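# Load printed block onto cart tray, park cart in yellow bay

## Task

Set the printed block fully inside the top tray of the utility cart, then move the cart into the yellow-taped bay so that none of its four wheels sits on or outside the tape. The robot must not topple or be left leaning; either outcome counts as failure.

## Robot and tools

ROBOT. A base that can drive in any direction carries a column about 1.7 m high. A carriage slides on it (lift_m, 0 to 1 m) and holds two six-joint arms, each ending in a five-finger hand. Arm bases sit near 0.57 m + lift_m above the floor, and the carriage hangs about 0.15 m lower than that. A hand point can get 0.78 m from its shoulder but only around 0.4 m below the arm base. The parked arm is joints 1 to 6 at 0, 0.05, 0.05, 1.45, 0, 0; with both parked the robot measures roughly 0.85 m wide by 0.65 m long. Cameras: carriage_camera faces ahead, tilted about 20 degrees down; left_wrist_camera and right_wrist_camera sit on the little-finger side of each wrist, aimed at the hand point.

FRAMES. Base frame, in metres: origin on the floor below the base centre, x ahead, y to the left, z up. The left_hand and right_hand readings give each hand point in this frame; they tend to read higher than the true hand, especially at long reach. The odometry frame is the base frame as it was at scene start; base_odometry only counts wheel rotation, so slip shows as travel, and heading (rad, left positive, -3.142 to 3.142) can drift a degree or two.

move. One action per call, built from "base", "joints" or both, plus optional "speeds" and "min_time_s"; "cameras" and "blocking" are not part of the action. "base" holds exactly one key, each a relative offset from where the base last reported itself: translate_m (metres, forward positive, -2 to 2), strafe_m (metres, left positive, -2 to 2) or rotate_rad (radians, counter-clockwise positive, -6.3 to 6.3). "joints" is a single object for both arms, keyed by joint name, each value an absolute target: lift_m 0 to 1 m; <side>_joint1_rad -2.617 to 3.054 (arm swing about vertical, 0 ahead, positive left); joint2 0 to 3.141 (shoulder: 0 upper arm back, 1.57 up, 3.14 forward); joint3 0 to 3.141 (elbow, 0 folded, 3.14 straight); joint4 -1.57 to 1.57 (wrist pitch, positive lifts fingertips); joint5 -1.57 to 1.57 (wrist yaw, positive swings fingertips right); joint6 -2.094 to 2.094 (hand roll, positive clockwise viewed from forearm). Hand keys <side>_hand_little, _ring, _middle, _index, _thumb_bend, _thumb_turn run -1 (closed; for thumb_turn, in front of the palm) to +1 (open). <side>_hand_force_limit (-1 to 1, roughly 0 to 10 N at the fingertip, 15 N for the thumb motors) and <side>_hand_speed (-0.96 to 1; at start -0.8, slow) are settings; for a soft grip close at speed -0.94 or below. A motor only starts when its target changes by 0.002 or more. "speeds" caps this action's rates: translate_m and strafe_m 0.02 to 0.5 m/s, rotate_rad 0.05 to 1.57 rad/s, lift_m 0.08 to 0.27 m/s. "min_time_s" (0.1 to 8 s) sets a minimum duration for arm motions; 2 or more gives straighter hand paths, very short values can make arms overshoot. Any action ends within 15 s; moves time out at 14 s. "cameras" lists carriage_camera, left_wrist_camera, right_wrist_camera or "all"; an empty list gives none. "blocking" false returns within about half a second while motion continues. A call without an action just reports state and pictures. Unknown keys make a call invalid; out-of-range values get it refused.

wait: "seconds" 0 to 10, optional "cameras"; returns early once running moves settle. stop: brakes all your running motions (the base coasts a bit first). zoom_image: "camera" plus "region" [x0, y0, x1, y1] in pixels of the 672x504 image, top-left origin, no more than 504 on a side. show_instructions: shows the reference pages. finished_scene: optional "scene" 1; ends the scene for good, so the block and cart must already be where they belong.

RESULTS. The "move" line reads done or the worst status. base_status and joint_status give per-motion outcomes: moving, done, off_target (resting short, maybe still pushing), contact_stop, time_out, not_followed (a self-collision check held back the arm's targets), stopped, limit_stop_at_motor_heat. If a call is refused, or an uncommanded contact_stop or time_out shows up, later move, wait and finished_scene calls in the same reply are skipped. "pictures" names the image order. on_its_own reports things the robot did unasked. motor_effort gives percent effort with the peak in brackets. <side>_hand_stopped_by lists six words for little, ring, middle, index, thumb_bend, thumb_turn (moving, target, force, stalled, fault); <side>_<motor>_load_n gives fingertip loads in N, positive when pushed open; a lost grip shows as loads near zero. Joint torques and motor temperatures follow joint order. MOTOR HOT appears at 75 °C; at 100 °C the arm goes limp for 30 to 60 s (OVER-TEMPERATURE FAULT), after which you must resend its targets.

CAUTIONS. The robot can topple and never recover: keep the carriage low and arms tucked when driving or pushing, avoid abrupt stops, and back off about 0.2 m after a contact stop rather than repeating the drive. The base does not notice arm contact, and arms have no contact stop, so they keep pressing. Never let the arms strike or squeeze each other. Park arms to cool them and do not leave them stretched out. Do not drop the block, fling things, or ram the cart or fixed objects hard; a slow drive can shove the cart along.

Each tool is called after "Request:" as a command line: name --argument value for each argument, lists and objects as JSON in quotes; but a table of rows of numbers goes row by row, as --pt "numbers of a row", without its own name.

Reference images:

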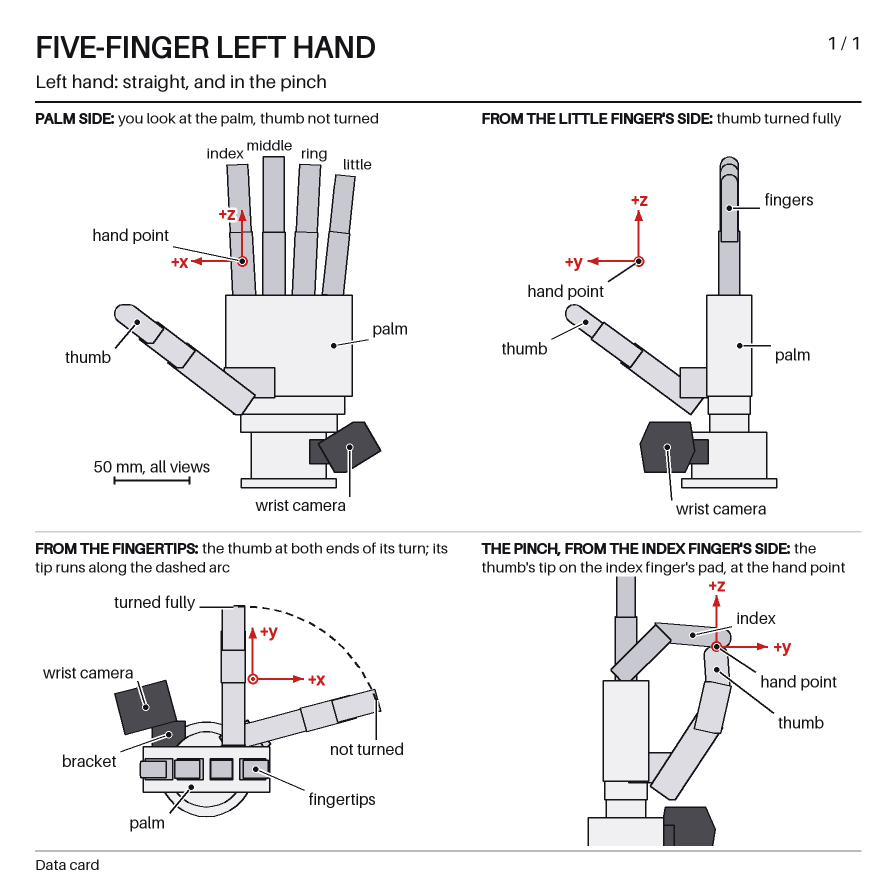

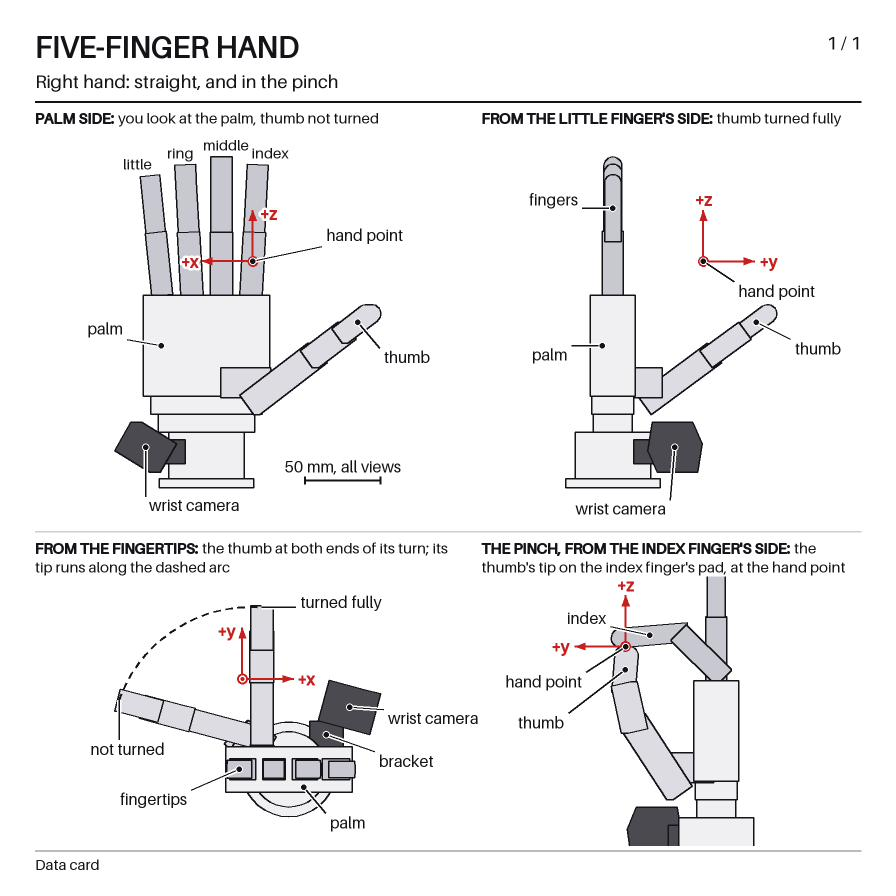

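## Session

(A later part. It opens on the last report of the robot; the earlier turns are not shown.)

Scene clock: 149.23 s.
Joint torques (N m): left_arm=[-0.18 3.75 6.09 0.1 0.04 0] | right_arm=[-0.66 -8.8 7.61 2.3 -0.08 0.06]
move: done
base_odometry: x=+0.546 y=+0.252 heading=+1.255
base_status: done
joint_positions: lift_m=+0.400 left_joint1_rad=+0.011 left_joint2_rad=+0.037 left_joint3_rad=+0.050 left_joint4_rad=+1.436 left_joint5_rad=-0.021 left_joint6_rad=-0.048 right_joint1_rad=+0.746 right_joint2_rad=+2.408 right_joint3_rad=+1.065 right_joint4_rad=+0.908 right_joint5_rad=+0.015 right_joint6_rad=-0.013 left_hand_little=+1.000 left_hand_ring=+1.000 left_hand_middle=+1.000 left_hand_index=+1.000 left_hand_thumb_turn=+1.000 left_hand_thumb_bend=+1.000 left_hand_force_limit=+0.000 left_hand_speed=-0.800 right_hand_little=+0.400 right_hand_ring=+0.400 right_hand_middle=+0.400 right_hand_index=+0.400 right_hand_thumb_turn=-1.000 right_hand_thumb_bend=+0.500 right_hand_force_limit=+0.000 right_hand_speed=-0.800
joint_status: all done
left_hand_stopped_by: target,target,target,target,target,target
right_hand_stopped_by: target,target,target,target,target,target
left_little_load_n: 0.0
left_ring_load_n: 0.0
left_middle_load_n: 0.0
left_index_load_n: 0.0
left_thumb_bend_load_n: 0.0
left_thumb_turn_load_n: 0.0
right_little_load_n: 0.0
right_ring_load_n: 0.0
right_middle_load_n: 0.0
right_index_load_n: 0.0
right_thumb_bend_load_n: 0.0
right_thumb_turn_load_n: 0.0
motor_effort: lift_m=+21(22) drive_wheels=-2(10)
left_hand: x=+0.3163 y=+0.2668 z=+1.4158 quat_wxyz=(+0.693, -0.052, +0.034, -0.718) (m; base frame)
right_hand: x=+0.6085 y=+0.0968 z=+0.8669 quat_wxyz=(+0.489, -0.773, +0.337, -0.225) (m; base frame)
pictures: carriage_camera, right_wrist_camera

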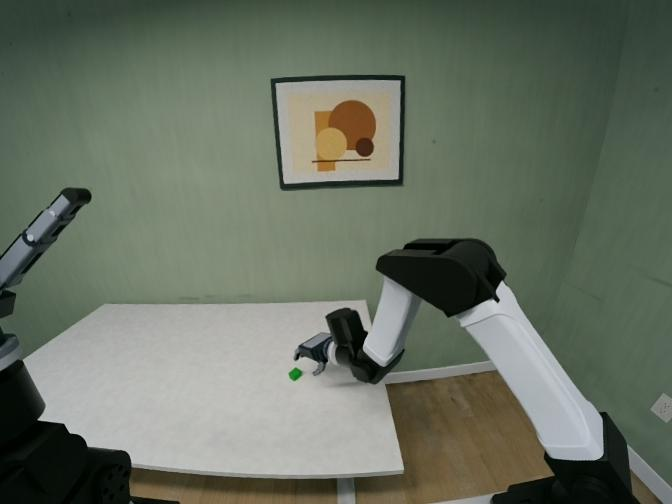

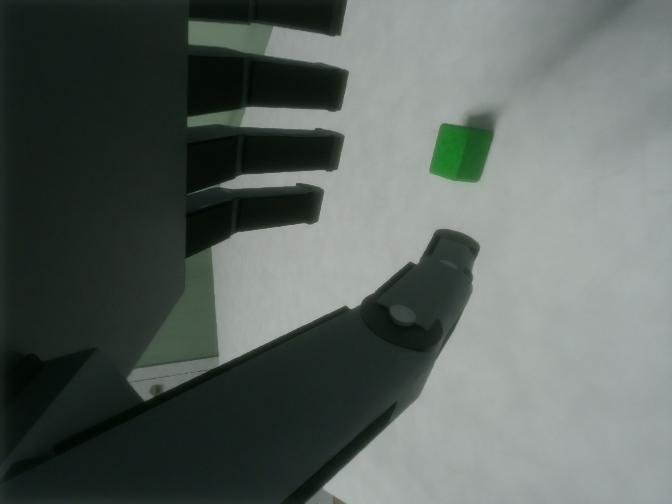

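Request:
move --joints '{"right_joint1_rad": 0.7625, "right_joint2_rad": 2.748, "right_joint3_rad": 1.56, "right_joint4_rad": 0.80}' --min_time_s 2.5 --cameras '["carriage_camera", "right_wrist_camera"]'

Request:
zoom_image --camera "carriage_camera" --region '[250, 320, 350, 400]'

Scene clock: 193.73 s.
Joint torques (N m): left_arm=[-0.16 3.81 6.05 0.09 0.01 -0.04] | right_arm=[0.65 -10.67 8.68 2.02 -0.14 0.07]
Motor temperatures (°C): left_arm=[32 37 44 32 32 32] | right_arm=[33 48 48 52 34 34]
move: done
base_odometry: x=+0.546 y=+0.252 heading=+1.255
base_status: not commanded
joint_positions: lift_m=+0.400 left_joint1_rad=+0.011 left_joint2_rad=+0.037 left_joint3_rad=+0.050 left_joint4_rad=+1.436 left_joint5_rad=-0.021 left_joint6_rad=-0.048 right_joint1_rad=+0.756 right_joint2_rad=+2.734 right_joint3_rad=+1.536 right_joint4_rad=+0.808 right_joint5_rad=+0.015 right_joint6_rad=-0.013 left_hand_little=+1.000 left_hand_ring=+1.000 left_hand_middle=+1.000 left_hand_index=+1.000 left_hand_thumb_turn=+1.000 left_hand_thumb_bend=+1.000 left_hand_force_limit=+0.000 left_hand_speed=-0.800 right_hand_little=+0.400 right_hand_ring=+0.400 right_hand_middle=+0.400 right_hand_index=+0.400 right_hand_thumb_turn=-1.000 right_hand_thumb_bend=+0.500 right_hand_force_limit=+0.000 right_hand_speed=-0.800
joint_status: all done
left_hand_stopped_by: target,target,target,target,target,target
right_hand_stopped_by: target,target,target,target,target,target
left_little_load_n: 0.0
left_ring_load_n: 0.0
left_middle_load_n: 0.0
left_index_load_n: 0.0
left_thumb_bend_load_n: 0.0
left_thumb_turn_load_n: 0.0
right_little_load_n: 0.0
right_ring_load_n: 0.0
right_middle_load_n: 0.0
right_index_load_n: 0.0
right_thumb_bend_load_n: 0.0
right_thumb_turn_load_n: 0.0
motor_effort: lift_m=+22(22) drive_wheels=-2(3)
left_hand: x=+0.3163 y=+0.2668 z=+1.4158 quat_wxyz=(+0.693, -0.052, +0.034, -0.718) (m; base frame)
right_hand: x=+0.6663 y=+0.1584 z=+0.8230 quat_wxyz=(+0.507, -0.763, +0.328, -0.230) (m; base frame)
pictures: carriage_camera, right_wrist_camera

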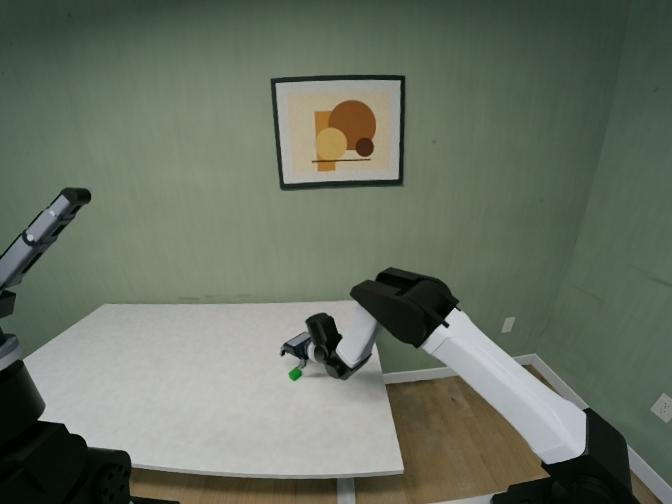

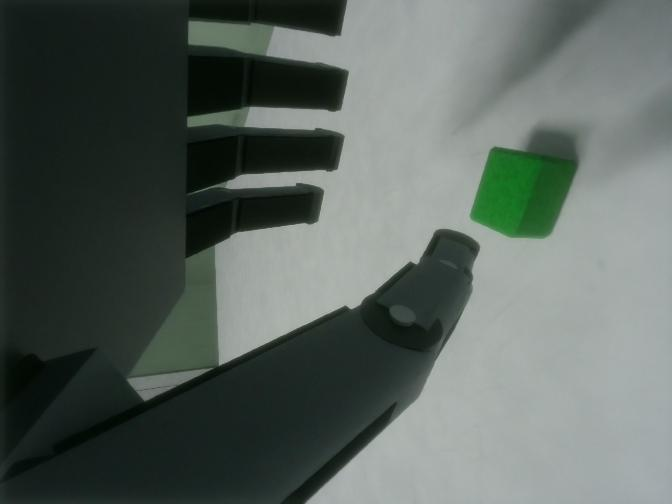

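Scaled by 5.040.

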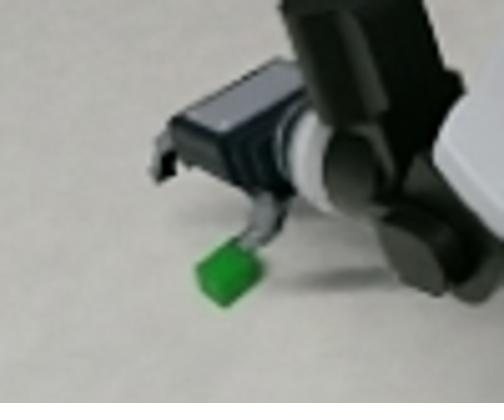

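Request:
move --joints '{"right_joint2_rad": 2.811, "right_joint3_rad": 1.583, "right_joint4_rad": 0.835}' --min_time_s 1.5 --cameras '["carriage_camera", "right_wrist_camera"]'

Request:
zoom_image --camera "carriage_camera" --region '[250, 320, 350, 400]'

Scene clock: 214.50 s.
Joint torques (N m): left_arm=[-0.21 3.75 6.08 0.1 0.02 -0.04] | right_arm=[0.42 -10.91 8.23 2.28 -0.12 0.03]
move: done
base_odometry: x=+0.546 y=+0.252 heading=+1.255
base_status: not commanded
joint_positions: lift_m=+0.400 left_joint1_rad=+0.011 left_joint2_rad=+0.037 left_joint3_rad=+0.050 left_joint4_rad=+1.436 left_joint5_rad=-0.021 left_joint6_rad=-0.048 right_joint1_rad=+0.756 right_joint2_rad=+2.797 right_joint3_rad=+1.559 right_joint4_rad=+0.810 right_joint5_rad=+0.015 right_joint6_rad=-0.013 left_hand_little=+1.000 left_hand_ring=+1.000 left_hand_middle=+1.000 left_hand_index=+1.000 left_hand_thumb_turn=+1.000 left_hand_thumb_bend=+1.000 left_hand_force_limit=+0.000 left_hand_speed=-0.800 right_hand_little=+0.400 right_hand_ring=+0.400 right_hand_middle=+0.400 right_hand_index=+0.400 right_hand_thumb_turn=-1.000 right_hand_thumb_bend=+0.500 right_hand_force_limit=+0.000 right_hand_speed=-0.800
joint_status: all done
left_hand_stopped_by: target,target,target,target,target,target
right_hand_stopped_by: target,target,target,target,target,target
left_little_load_n: 0.0
left_ring_load_n: 0.0
left_middle_load_n: 0.0
left_index_load_n: 0.0
left_thumb_bend_load_n: 0.0
left_thumb_turn_load_n: 0.0
right_little_load_n: 0.0
right_ring_load_n: -0.5
right_middle_load_n: 0.0
right_index_load_n: 0.0
right_thumb_bend_load_n: 0.5
right_thumb_turn_load_n: 0.0
motor_effort: lift_m=+22(22) drive_wheels=-2(3)
left_hand: x=+0.3163 y=+0.2668 z=+1.4158 quat_wxyz=(+0.693, -0.052, +0.034, -0.718) (m; base frame)
right_hand: x=+0.6605 y=+0.1529 z=+0.7939 quat_wxyz=(+0.493, -0.773, +0.332, -0.223) (m; base frame)
pictures: carriage_camera, right_wrist_camera

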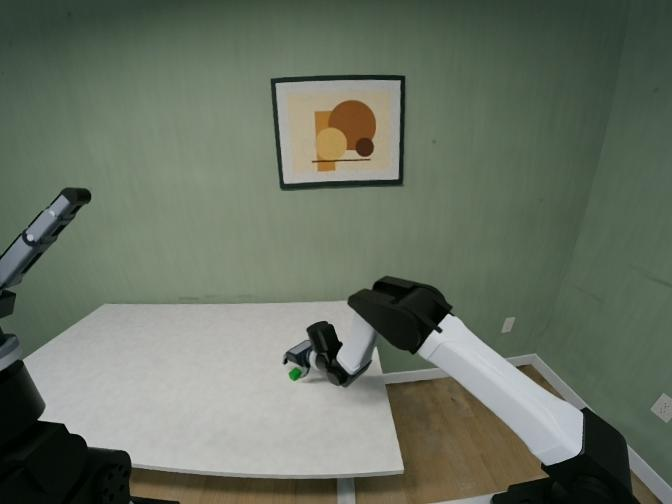

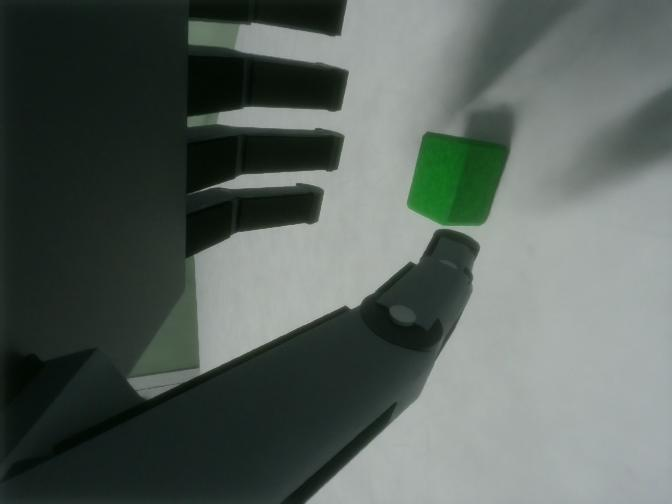

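Scaled by 5.040.

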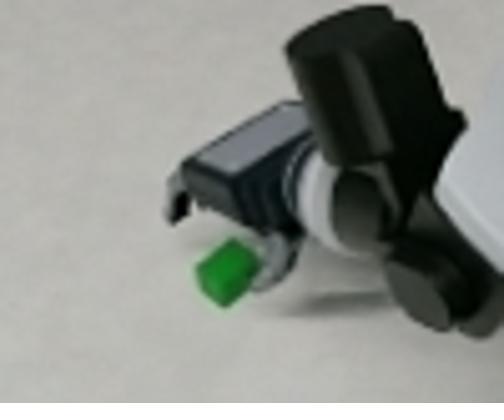

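Request:
move --joints '{"right_joint1_rad": 0.747, "right_joint2_rad": 2.851, "right_joint3_rad": 1.584, "right_joint4_rad": 0.88}' --min_time_s 1.5 --cameras '["carriage_camera", "right_wrist_camera"]'

Request:
zoom_image --camera "carriage_camera" --region '[250, 320, 350, 400]'

Scene clock: 225.53 s.
Joint torques (N m): left_arm=[-0.08 3.7 6.09 0.1 0.02 -0.03] | right_arm=[-0.47 -10.61 8.18 2.34 -0.15 0.08]
move: done
base_odometry: x=+0.546 y=+0.252 heading=+1.255
base_status: not commanded
joint_positions: lift_m=+0.400 left_joint1_rad=+0.011 left_joint2_rad=+0.037 left_joint3_rad=+0.050 left_joint4_rad=+1.436 left_joint5_rad=-0.021 left_joint6_rad=-0.048 right_joint1_rad=+0.753 right_joint2_rad=+2.837 right_joint3_rad=+1.559 right_joint4_rad=+0.855 right_joint5_rad=+0.015 right_joint6_rad=-0.013 left_hand_little=+1.000 left_hand_ring=+1.000 left_hand_middle=+1.000 left_hand_index=+1.000 left_hand_thumb_turn=+1.000 left_hand_thumb_bend=+1.000 left_hand_force_limit=+0.000 left_hand_speed=-0.800 right_hand_little=+0.400 right_hand_ring=+0.400 right_hand_middle=+0.400 right_hand_index=+0.400 right_hand_thumb_turn=-1.000 right_hand_thumb_bend=+0.500 right_hand_force_limit=+0.000 right_hand_speed=-0.800
joint_status: all done
left_hand_stopped_by: target,target,target,target,target,target
right_hand_stopped_by: target,target,target,target,target,target
left_little_load_n: 0.0
left_ring_load_n: 0.0
left_middle_load_n: 0.0
left_index_load_n: 0.0
left_thumb_bend_load_n: -0.5
left_thumb_turn_load_n: -0.5
right_little_load_n: -0.5
right_ring_load_n: 0.0
right_middle_load_n: 0.0
right_index_load_n: 0.0
right_thumb_bend_load_n: 0.0
right_thumb_turn_load_n: 0.0
motor_effort: lift_m=+22(22) drive_wheels=-3(3)
left_hand: x=+0.3163 y=+0.2668 z=+1.4158 quat_wxyz=(+0.693, -0.052, +0.034, -0.718) (m; base frame)
right_hand: x=+0.6586 y=+0.1485 z=+0.7795 quat_wxyz=(+0.494, -0.771, +0.333, -0.225) (m; base frame)
pictures: carriage_camera, right_wrist_camera

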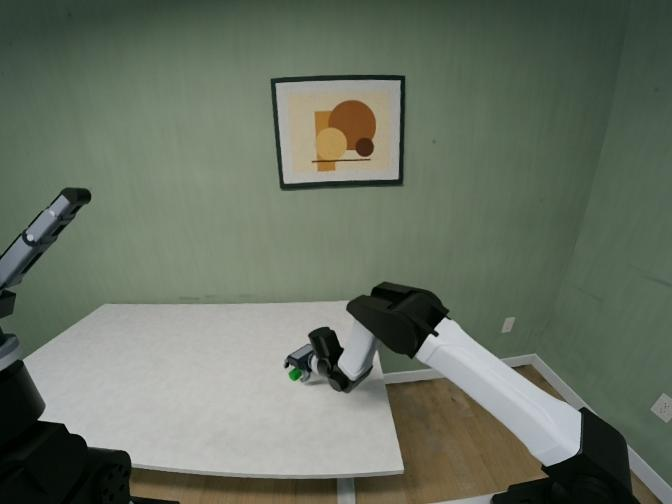

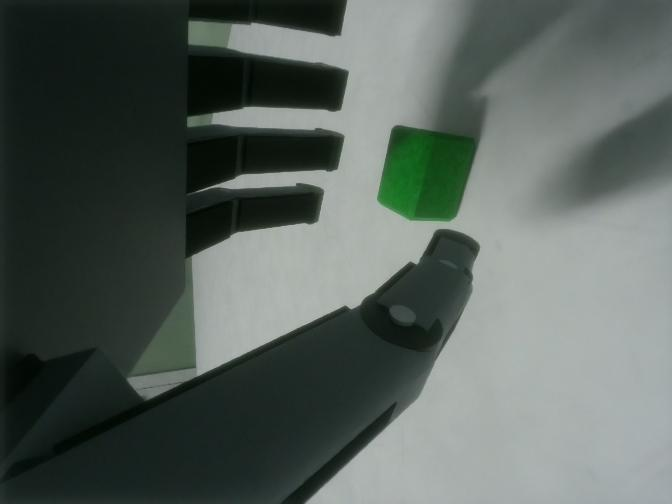

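Scaled by 5.040.

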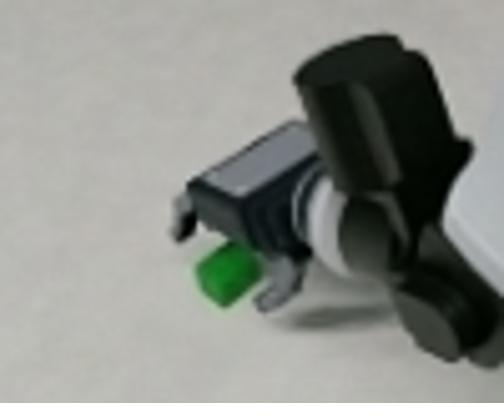

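Request:
move --joints '{"right_joint1_rad": 0.722, "right_joint2_rad": 2.865, "right_joint3_rad": 1.626, "right_joint4_rad": 0.853}' --min_time_s 1.5 --cameras '["carriage_camera", "right_wrist_camera"]'

Request:
zoom_image --camera "carriage_camera" --region '[250, 320, 350, 400]'

Scene clock: 236.80 s.
Joint torques (N m): left_arm=[-0.13 3.81 6.08 0.1 0 -0.02] | right_arm=[-0.39 -10.82 8.46 2.11 -0.09 0.08]
Motor temperatures (°C): left_arm=[32 37 44 32 32 32] | right_arm=[33 54 49 54 34 34]
move: done
base_odometry: x=+0.546 y=+0.252 heading=+1.255
base_status: not commanded
joint_positions: lift_m=+0.400 left_joint1_rad=+0.011 left_joint2_rad=+0.037 left_joint3_rad=+0.050 left_joint4_rad=+1.436 left_joint5_rad=-0.021 left_joint6_rad=-0.048 right_joint1_rad=+0.728 right_joint2_rad=+2.851 right_joint3_rad=+1.603 right_joint4_rad=+0.855 right_joint5_rad=+0.015 right_joint6_rad=-0.013 left_hand_little=+1.000 left_hand_ring=+1.000 left_hand_middle=+1.000 left_hand_index=+1.000 left_hand_thumb_turn=+1.000 left_hand_thumb_bend=+1.000 left_hand_force_limit=+0.000 left_hand_speed=-0.800 right_hand_little=+0.400 right_hand_ring=+0.400 right_hand_middle=+0.400 right_hand_index=+0.400 right_hand_thumb_turn=-1.000 right_hand_thumb_bend=+0.500 right_hand_force_limit=+0.000 right_hand_speed=-0.800
joint_status: all done
left_hand_stopped_by: target,target,target,target,target,target
right_hand_stopped_by: target,target,target,target,target,target
left_little_load_n: 0.0
left_ring_load_n: 0.0
left_middle_load_n: 0.0
left_index_load_n: 0.0
left_thumb_bend_load_n: 0.0
left_thumb_turn_load_n: 0.0
right_little_load_n: 0.0
right_ring_load_n: 0.0
right_middle_load_n: 0.0
right_index_load_n: 0.0
right_thumb_bend_load_n: 0.0
right_thumb_turn_load_n: 0.0
motor_effort: lift_m=+22(22) drive_wheels=-2(3)
left_hand: x=+0.3163 y=+0.2668 z=+1.4158 quat_wxyz=(+0.693, -0.052, +0.034, -0.718) (m; base frame)
right_hand: x=+0.6785 y=+0.1460 z=+0.7867 quat_wxyz=(+0.503, -0.759, +0.339, -0.236) (m; base frame)
pictures: carriage_camera, right_wrist_camera

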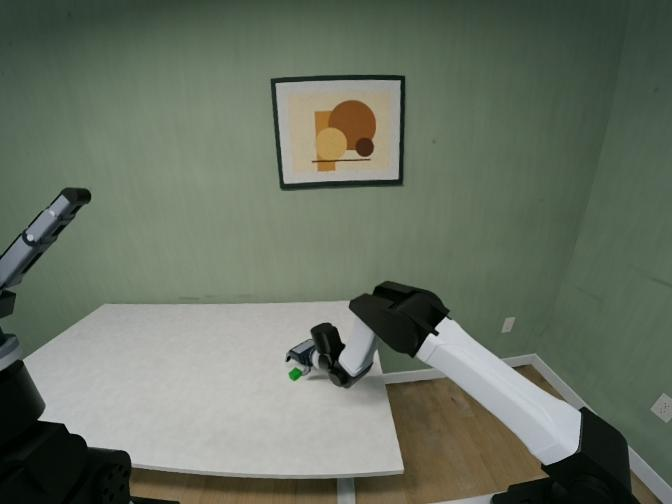

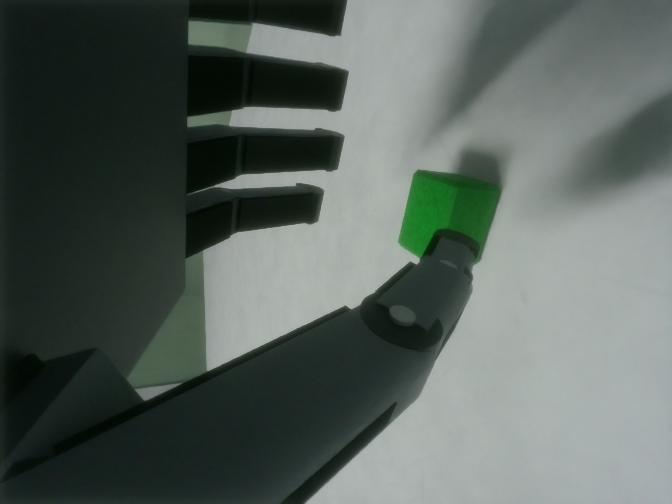

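Scaled by 5.040.

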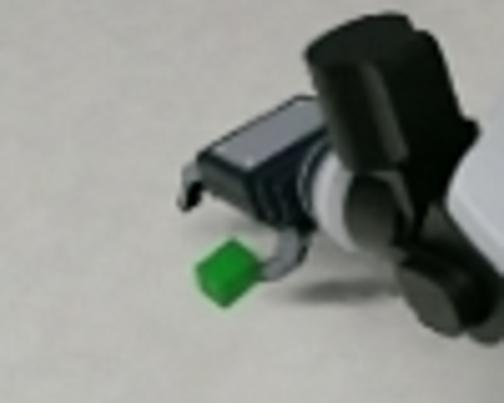

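Request:
move --joints '{"right_joint2_rad": 2.878, "right_joint3_rad": 1.611, "right_joint4_rad": 0.893}' --min_time_s 1.5 --cameras '["carriage_camera", "right_wrist_camera"]'

Request:
zoom_image --camera "carriage_camera" --region '[250, 320, 350, 400]'

Scene clock: 244.70 s.
Joint torques (N m): left_arm=[-0.17 3.79 6.01 0.07 0.01 -0.05] | right_arm=[-0.49 -10.73 6.52 2.42 -0.14 0.09]
Motor temperatures (°C): left_arm=[32 37 44 32 32 32] | right_arm=[33 55 49 54 34 34]
move: done
base_odometry: x=+0.546 y=+0.252 heading=+1.255
base_status: not commanded
joint_positions: lift_m=+0.400 left_joint1_rad=+0.011 left_joint2_rad=+0.037 left_joint3_rad=+0.050 left_joint4_rad=+1.436 left_joint5_rad=-0.021 left_joint6_rad=-0.048 right_joint1_rad=+0.728 right_joint2_rad=+2.864 right_joint3_rad=+1.603 right_joint4_rad=+0.868 right_joint5_rad=+0.015 right_joint6_rad=-0.013 left_hand_little=+1.000 left_hand_ring=+1.000 left_hand_middle=+1.000 left_hand_index=+1.000 left_hand_thumb_turn=+1.000 left_hand_thumb_bend=+1.000 left_hand_force_limit=+0.000 left_hand_speed=-0.800 right_hand_little=+0.400 right_hand_ring=+0.400 right_hand_middle=+0.400 right_hand_index=+0.400 right_hand_thumb_turn=-1.000 right_hand_thumb_bend=+0.500 right_hand_force_limit=+0.000 right_hand_speed=-0.800
joint_status: all done
left_hand_stopped_by: target,target,target,target,target,target
right_hand_stopped_by: target,target,target,target,target,target
left_little_load_n: 0.0
left_ring_load_n: 0.0
left_middle_load_n: 0.0
left_index_load_n: 0.0
left_thumb_bend_load_n: 0.0
left_thumb_turn_load_n: 0.0
right_little_load_n: 0.0
right_ring_load_n: 0.0
right_middle_load_n: 0.0
right_index_load_n: 0.0
right_thumb_bend_load_n: 0.0
right_thumb_turn_load_n: 0.0
motor_effort: lift_m=+22(22) drive_wheels=-2(3)
left_hand: x=+0.3163 y=+0.2668 z=+1.4158 quat_wxyz=(+0.693, -0.052, +0.034, -0.718) (m; base frame)
right_hand: x=+0.6771 y=+0.1448 z=+0.7817 quat_wxyz=(+0.503, -0.759, +0.339, -0.236) (m; base frame)
pictures: carriage_camera, right_wrist_camera

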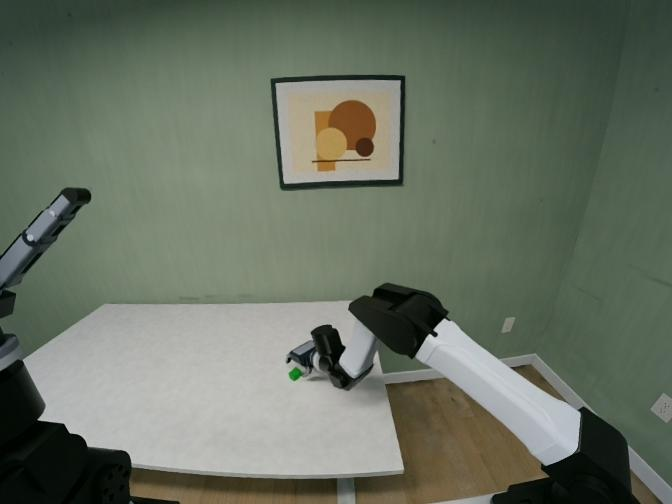

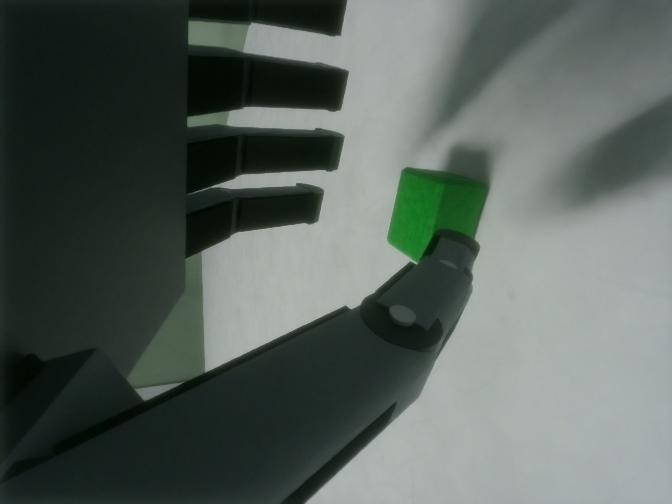

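Scaled by 5.040.

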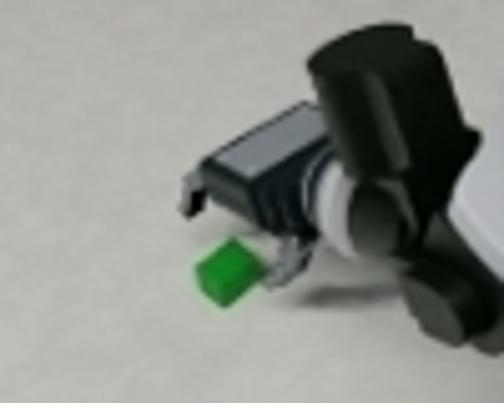

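Request:
move --joints '{"lift_m": 0.394, "right_hand_speed": -0.92, "right_hand_force_limit": -0.5, "right_hand_index": -0.3, "right_hand_middle": -0.3, "right_hand_ring": -0.1, "right_hand_little": -0.1, "right_hand_thumb_bend": -0.3}' --cameras '["carriage_camera", "right_wrist_camera"]'

Request:
zoom_image --camera "carriage_camera" --region '[250, 320, 350, 400]'

Scene clock: 254.20 s.
Joint torques (N m): left_arm=[-0.1 3.73 6.08 0.08 0.02 -0.03] | right_arm=[-0.62 -11.36 6.46 2.23 -0.09 0.06]
Motor temperatures (°C): left_arm=[32 37 44 32 32 32] | right_arm=[33 56 49 55 34 33]
move: off_target
base_odometry: x=+0.546 y=+0.252 heading=+1.255
base_status: not commanded
joint_positions: lift_m=+0.394 left_joint1_rad=+0.011 left_joint2_rad=+0.037 left_joint3_rad=+0.050 left_joint4_rad=+1.437 left_joint5_rad=-0.021 left_joint6_rad=-0.048 right_joint1_rad=+0.728 right_joint2_rad=+2.873 right_joint3_rad=+1.603 right_joint4_rad=+0.879 right_joint5_rad=+0.015 right_joint6_rad=-0.013 left_hand_little=+1.000 left_hand_ring=+1.000 left_hand_middle=+1.000 left_hand_index=+1.000 left_hand_thumb_turn=+1.000 left_hand_thumb_bend=+1.000 left_hand_force_limit=+0.000 left_hand_speed=-0.800 right_hand_little=-0.100 right_hand_ring=-0.100 right_hand_middle=-0.249 right_hand_index=-0.271 right_hand_thumb_turn=-1.000 right_hand_thumb_bend=+0.161 right_hand_force_limit=-0.500 right_hand_speed=-0.920
joint_status: right_hand_middle off_target (ended at -0.249, target -0.300); right_hand_index off_target (ended at -0.271, target -0.300); right_hand_thumb_bend off_target (ended at +0.161, target -0.300); the others done
left_hand_stopped_by: target,target,target,target,target,target
right_hand_stopped_by: target,target,force,force,force,target
left_little_load_n: 0.0
left_ring_load_n: 0.0
left_middle_load_n: 0.0
left_index_load_n: 0.0
left_thumb_bend_load_n: 0.0
left_thumb_turn_load_n: -0.5
right_little_load_n: 0.0
right_ring_load_n: 0.0
right_middle_load_n: 4.5
right_index_load_n: 4.0
right_thumb_bend_load_n: 4.0
right_thumb_turn_load_n: 0.0
motor_effort: lift_m=+21(21) drive_wheels=-2(3)
left_hand: x=+0.3160 y=+0.2668 z=+1.4101 quat_wxyz=(+0.693, -0.051, +0.034, -0.718) (m; base frame)
right_hand: x=+0.6765 y=+0.1442 z=+0.7729 quat_wxyz=(+0.504, -0.759, +0.339, -0.237) (m; base frame)
pictures: carriage_camera, right_wrist_camera

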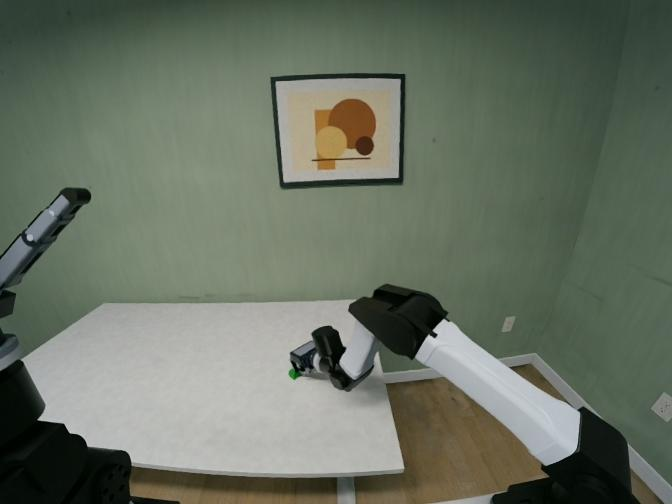

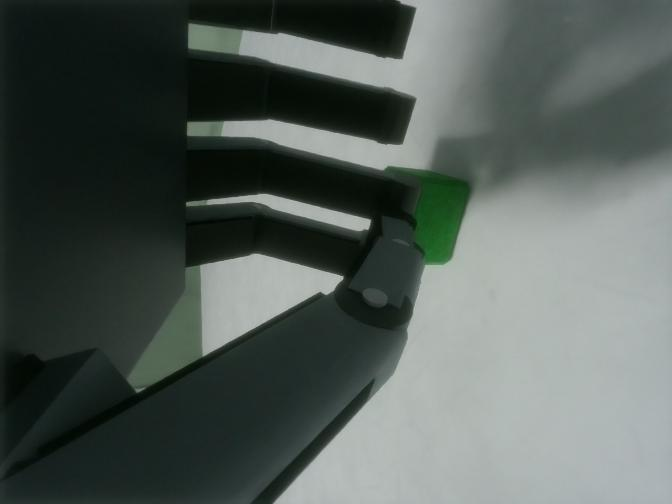

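Scaled by 5.040.

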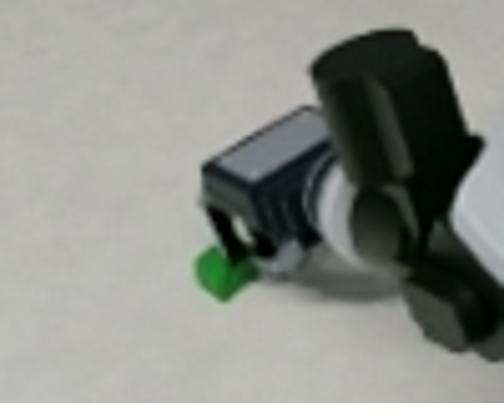

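Request:
move --joints '{"right_hand_speed": -0.6, "right_hand_index": 0.45, "right_hand_middle": 0.45, "right_hand_ring": 0.45, "right_hand_little": 0.45, "right_hand_thumb_bend": 0.5}'

Request:
move --joints '{"lift_m": 0.384}' --cameras '["carriage_camera", "right_wrist_camera"]'

Request:
zoom_image --camera "carriage_camera" --region '[250, 320, 350, 400]'

Scene clock: 287.67 s.
Joint torques (N m): left_arm=[-0.18 3.74 6.11 0.06 0 -0.03] | right_arm=[-0.57 -11.38 6.53 2.24 -0.08 0.03]
Motor temperatures (°C): left_arm=[32 36 44 32 32 32] | right_arm=[33 62 49 54 34 33]
move: done
base_odometry: x=+0.546 y=+0.252 heading=+1.255
base_status: not commanded
joint_positions: lift_m=+0.394 left_joint1_rad=+0.011 left_joint2_rad=+0.037 left_joint3_rad=+0.050 left_joint4_rad=+1.437 left_joint5_rad=-0.021 left_joint6_rad=-0.048 right_joint1_rad=+0.728 right_joint2_rad=+2.873 right_joint3_rad=+1.603 right_joint4_rad=+0.879 right_joint5_rad=+0.015 right_joint6_rad=-0.013 left_hand_little=+1.000 left_hand_ring=+1.000 left_hand_middle=+1.000 left_hand_index=+1.000 left_hand_thumb_turn=+1.000 left_hand_thumb_bend=+1.000 left_hand_force_limit=+0.000 left_hand_speed=-0.800 right_hand_little=+0.450 right_hand_ring=+0.450 right_hand_middle=+0.450 right_hand_index=+0.450 right_hand_thumb_turn=-1.000 right_hand_thumb_bend=+0.500 right_hand_force_limit=-0.500 right_hand_speed=-0.600
joint_status: all done
left_hand_stopped_by: target,target,target,target,target,target
right_hand_stopped_by: target,target,target,target,target,target
left_little_load_n: 0.0
left_ring_load_n: 0.0
left_middle_load_n: 0.0
left_index_load_n: 0.0
left_thumb_bend_load_n: 0.0
left_thumb_turn_load_n: 0.0
right_little_load_n: 0.0
right_ring_load_n: 0.0
right_middle_load_n: 0.0
right_index_load_n: 0.0
right_thumb_bend_load_n: 0.0
right_thumb_turn_load_n: 0.0
motor_effort: lift_m=+21(21) drive_wheels=-3(3)
left_hand: x=+0.3160 y=+0.2668 z=+1.4101 quat_wxyz=(+0.693, -0.051, +0.034, -0.718) (m; base frame)
right_hand: x=+0.6765 y=+0.1442 z=+0.7729 quat_wxyz=(+0.504, -0.759, +0.339, -0.237) (m; base frame)
pictures: none

Scene clock: 288.20 s.
Joint torques (N m): left_arm=[-0.16 3.75 6.04 0.06 0.01 -0.04] | right_arm=[-0.65 -12.1 6.61 2.19 -0.08 0.03]
Motor temperatures (°C): left_arm=[32 36 44 32 32 32] | right_arm=[33 62 49 54 34 33]
move: done
base_odometry: x=+0.546 y=+0.252 heading=+1.255
base_status: not commanded
joint_positions: lift_m=+0.384 left_joint1_rad=+0.011 left_joint2_rad=+0.037 left_joint3_rad=+0.050 left_joint4_rad=+1.438 left_joint5_rad=-0.021 left_joint6_rad=-0.048 right_joint1_rad=+0.728 right_joint2_rad=+2.879 right_joint3_rad=+1.603 right_joint4_rad=+0.882 right_joint5_rad=+0.015 right_joint6_rad=-0.013 left_hand_little=+1.000 left_hand_ring=+1.000 left_hand_middle=+1.000 left_hand_index=+1.000 left_hand_thumb_turn=+1.000 left_hand_thumb_bend=+1.000 left_hand_force_limit=+0.000 left_hand_speed=-0.800 right_hand_little=+0.450 right_hand_ring=+0.450 right_hand_middle=+0.450 right_hand_index=+0.450 right_hand_thumb_turn=-1.000 right_hand_thumb_bend=+0.500 right_hand_force_limit=-0.500 right_hand_speed=-0.600
joint_status: all done
left_hand_stopped_by: target,target,target,target,target,target
right_hand_stopped_by: target,target,target,target,target,target
left_little_load_n: 0.0
left_ring_load_n: 0.0
left_middle_load_n: 0.0
left_index_load_n: 0.0
left_thumb_bend_load_n: 0.0
left_thumb_turn_load_n: 0.0
right_little_load_n: 0.0
right_ring_load_n: 0.0
right_middle_load_n: 0.0
right_index_load_n: 0.0
right_thumb_bend_load_n: 0.0
right_thumb_turn_load_n: 0.5
motor_effort: lift_m=+21(22) drive_wheels=-2(3)
left_hand: x=+0.3158 y=+0.2668 z=+1.4000 quat_wxyz=(+0.693, -0.051, +0.034, -0.718) (m; base frame)
right_hand: x=+0.6753 y=+0.1432 z=+0.7595 quat_wxyz=(+0.502, -0.760, +0.339, -0.236) (m; base frame)
pictures: carriage_camera, right_wrist_camera

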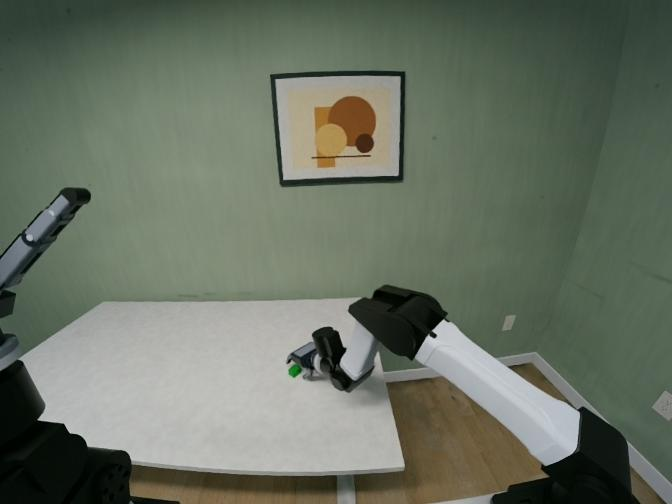

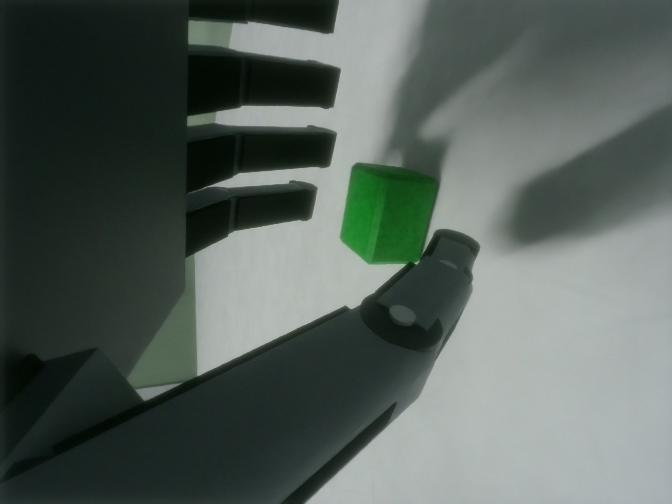

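Scaled by 5.040.

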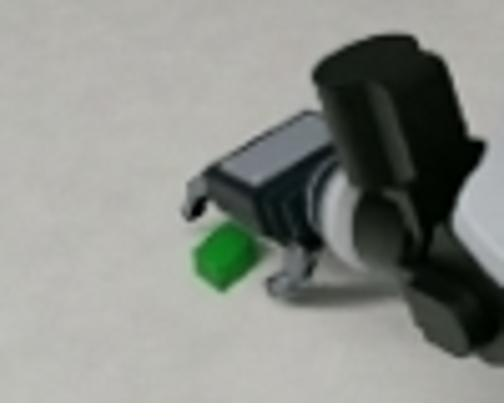

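Request:
move --joints '{"right_hand_speed": -0.92, "right_hand_force_limit": -0.5, "right_hand_index": -0.4, "right_hand_middle": -0.4, "right_hand_ring": 0.1, "right_hand_little": 0.1, "right_hand_thumb_bend": -0.3}' --cameras '["carriage_camera", "right_wrist_camera"]'

Request:
zoom_image --camera "carriage_camera" --region '[250, 320, 350, 400]'

Scene clock: 295.50 s.
Joint torques (N m): left_arm=[-0.14 3.74 5.97 0.07 0 -0.04] | right_arm=[-0.57 -11.99 6.46 2.1 -0.1 0.07]
Motor temperatures (°C): left_arm=[32 36 44 32 31 32] | right_arm=[33 62 49 55 34 33]
move: off_target
base_odometry: x=+0.546 y=+0.252 heading=+1.255
base_status: not commanded
joint_positions: lift_m=+0.384 left_joint1_rad=+0.011 left_joint2_rad=+0.037 left_joint3_rad=+0.050 left_joint4_rad=+1.438 left_joint5_rad=-0.021 left_joint6_rad=-0.048 right_joint1_rad=+0.728 right_joint2_rad=+2.879 right_joint3_rad=+1.603 right_joint4_rad=+0.893 right_joint5_rad=+0.015 right_joint6_rad=-0.013 left_hand_little=+1.000 left_hand_ring=+1.000 left_hand_middle=+1.000 left_hand_index=+1.000 left_hand_thumb_turn=+1.000 left_hand_thumb_bend=+1.000 left_hand_force_limit=+0.000 left_hand_speed=-0.800 right_hand_little=+0.100 right_hand_ring=+0.100 right_hand_middle=-0.244 right_hand_index=-0.259 right_hand_thumb_turn=-1.000 right_hand_thumb_bend=+0.137 right_hand_force_limit=-0.500 right_hand_speed=-0.920
joint_status: right_hand_middle off_target (ended at -0.244, target -0.400); right_hand_index off_target (ended at -0.259, target -0.400); right_hand_thumb_bend off_target (ended at +0.137, target -0.300); the others done
left_hand_stopped_by: target,target,target,target,target,target
right_hand_stopped_by: target,target,force,force,force,target
left_little_load_n: 0.0
left_ring_load_n: 0.0
left_middle_load_n: 0.0
left_index_load_n: 0.0
left_thumb_bend_load_n: 0.0
left_thumb_turn_load_n: 0.0
right_little_load_n: 0.5
right_ring_load_n: 0.0
right_middle_load_n: 4.0
right_index_load_n: 3.0
right_thumb_bend_load_n: 3.5
right_thumb_turn_load_n: 0.0
motor_effort: lift_m=+22(22) drive_wheels=-2(3)
left_hand: x=+0.3157 y=+0.2668 z=+1.4001 quat_wxyz=(+0.693, -0.051, +0.033, -0.718) (m; base frame)
right_hand: x=+0.6766 y=+0.1443 z=+0.7619 quat_wxyz=(+0.506, -0.757, +0.338, -0.238) (m; base frame)
pictures: carriage_camera, right_wrist_camera

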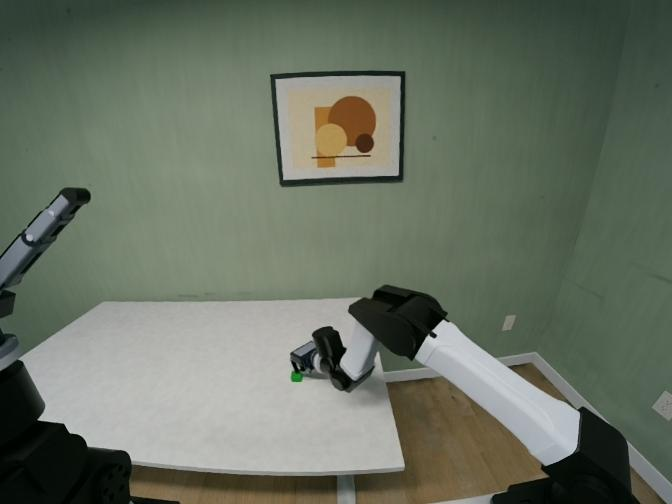

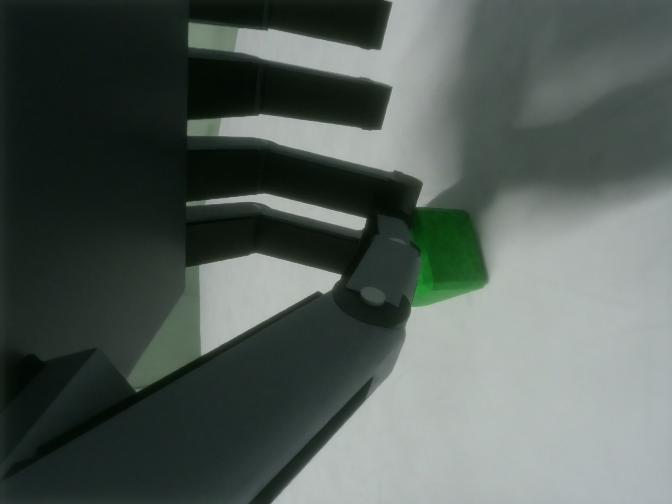

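Scaled by 5.040.

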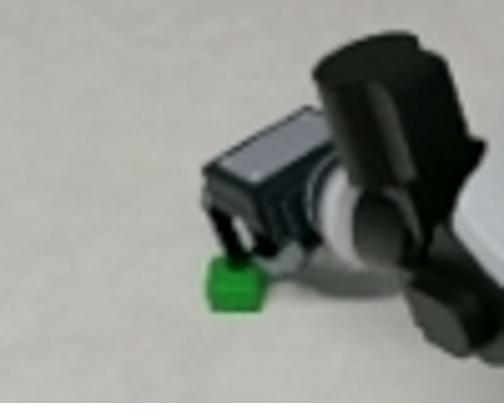

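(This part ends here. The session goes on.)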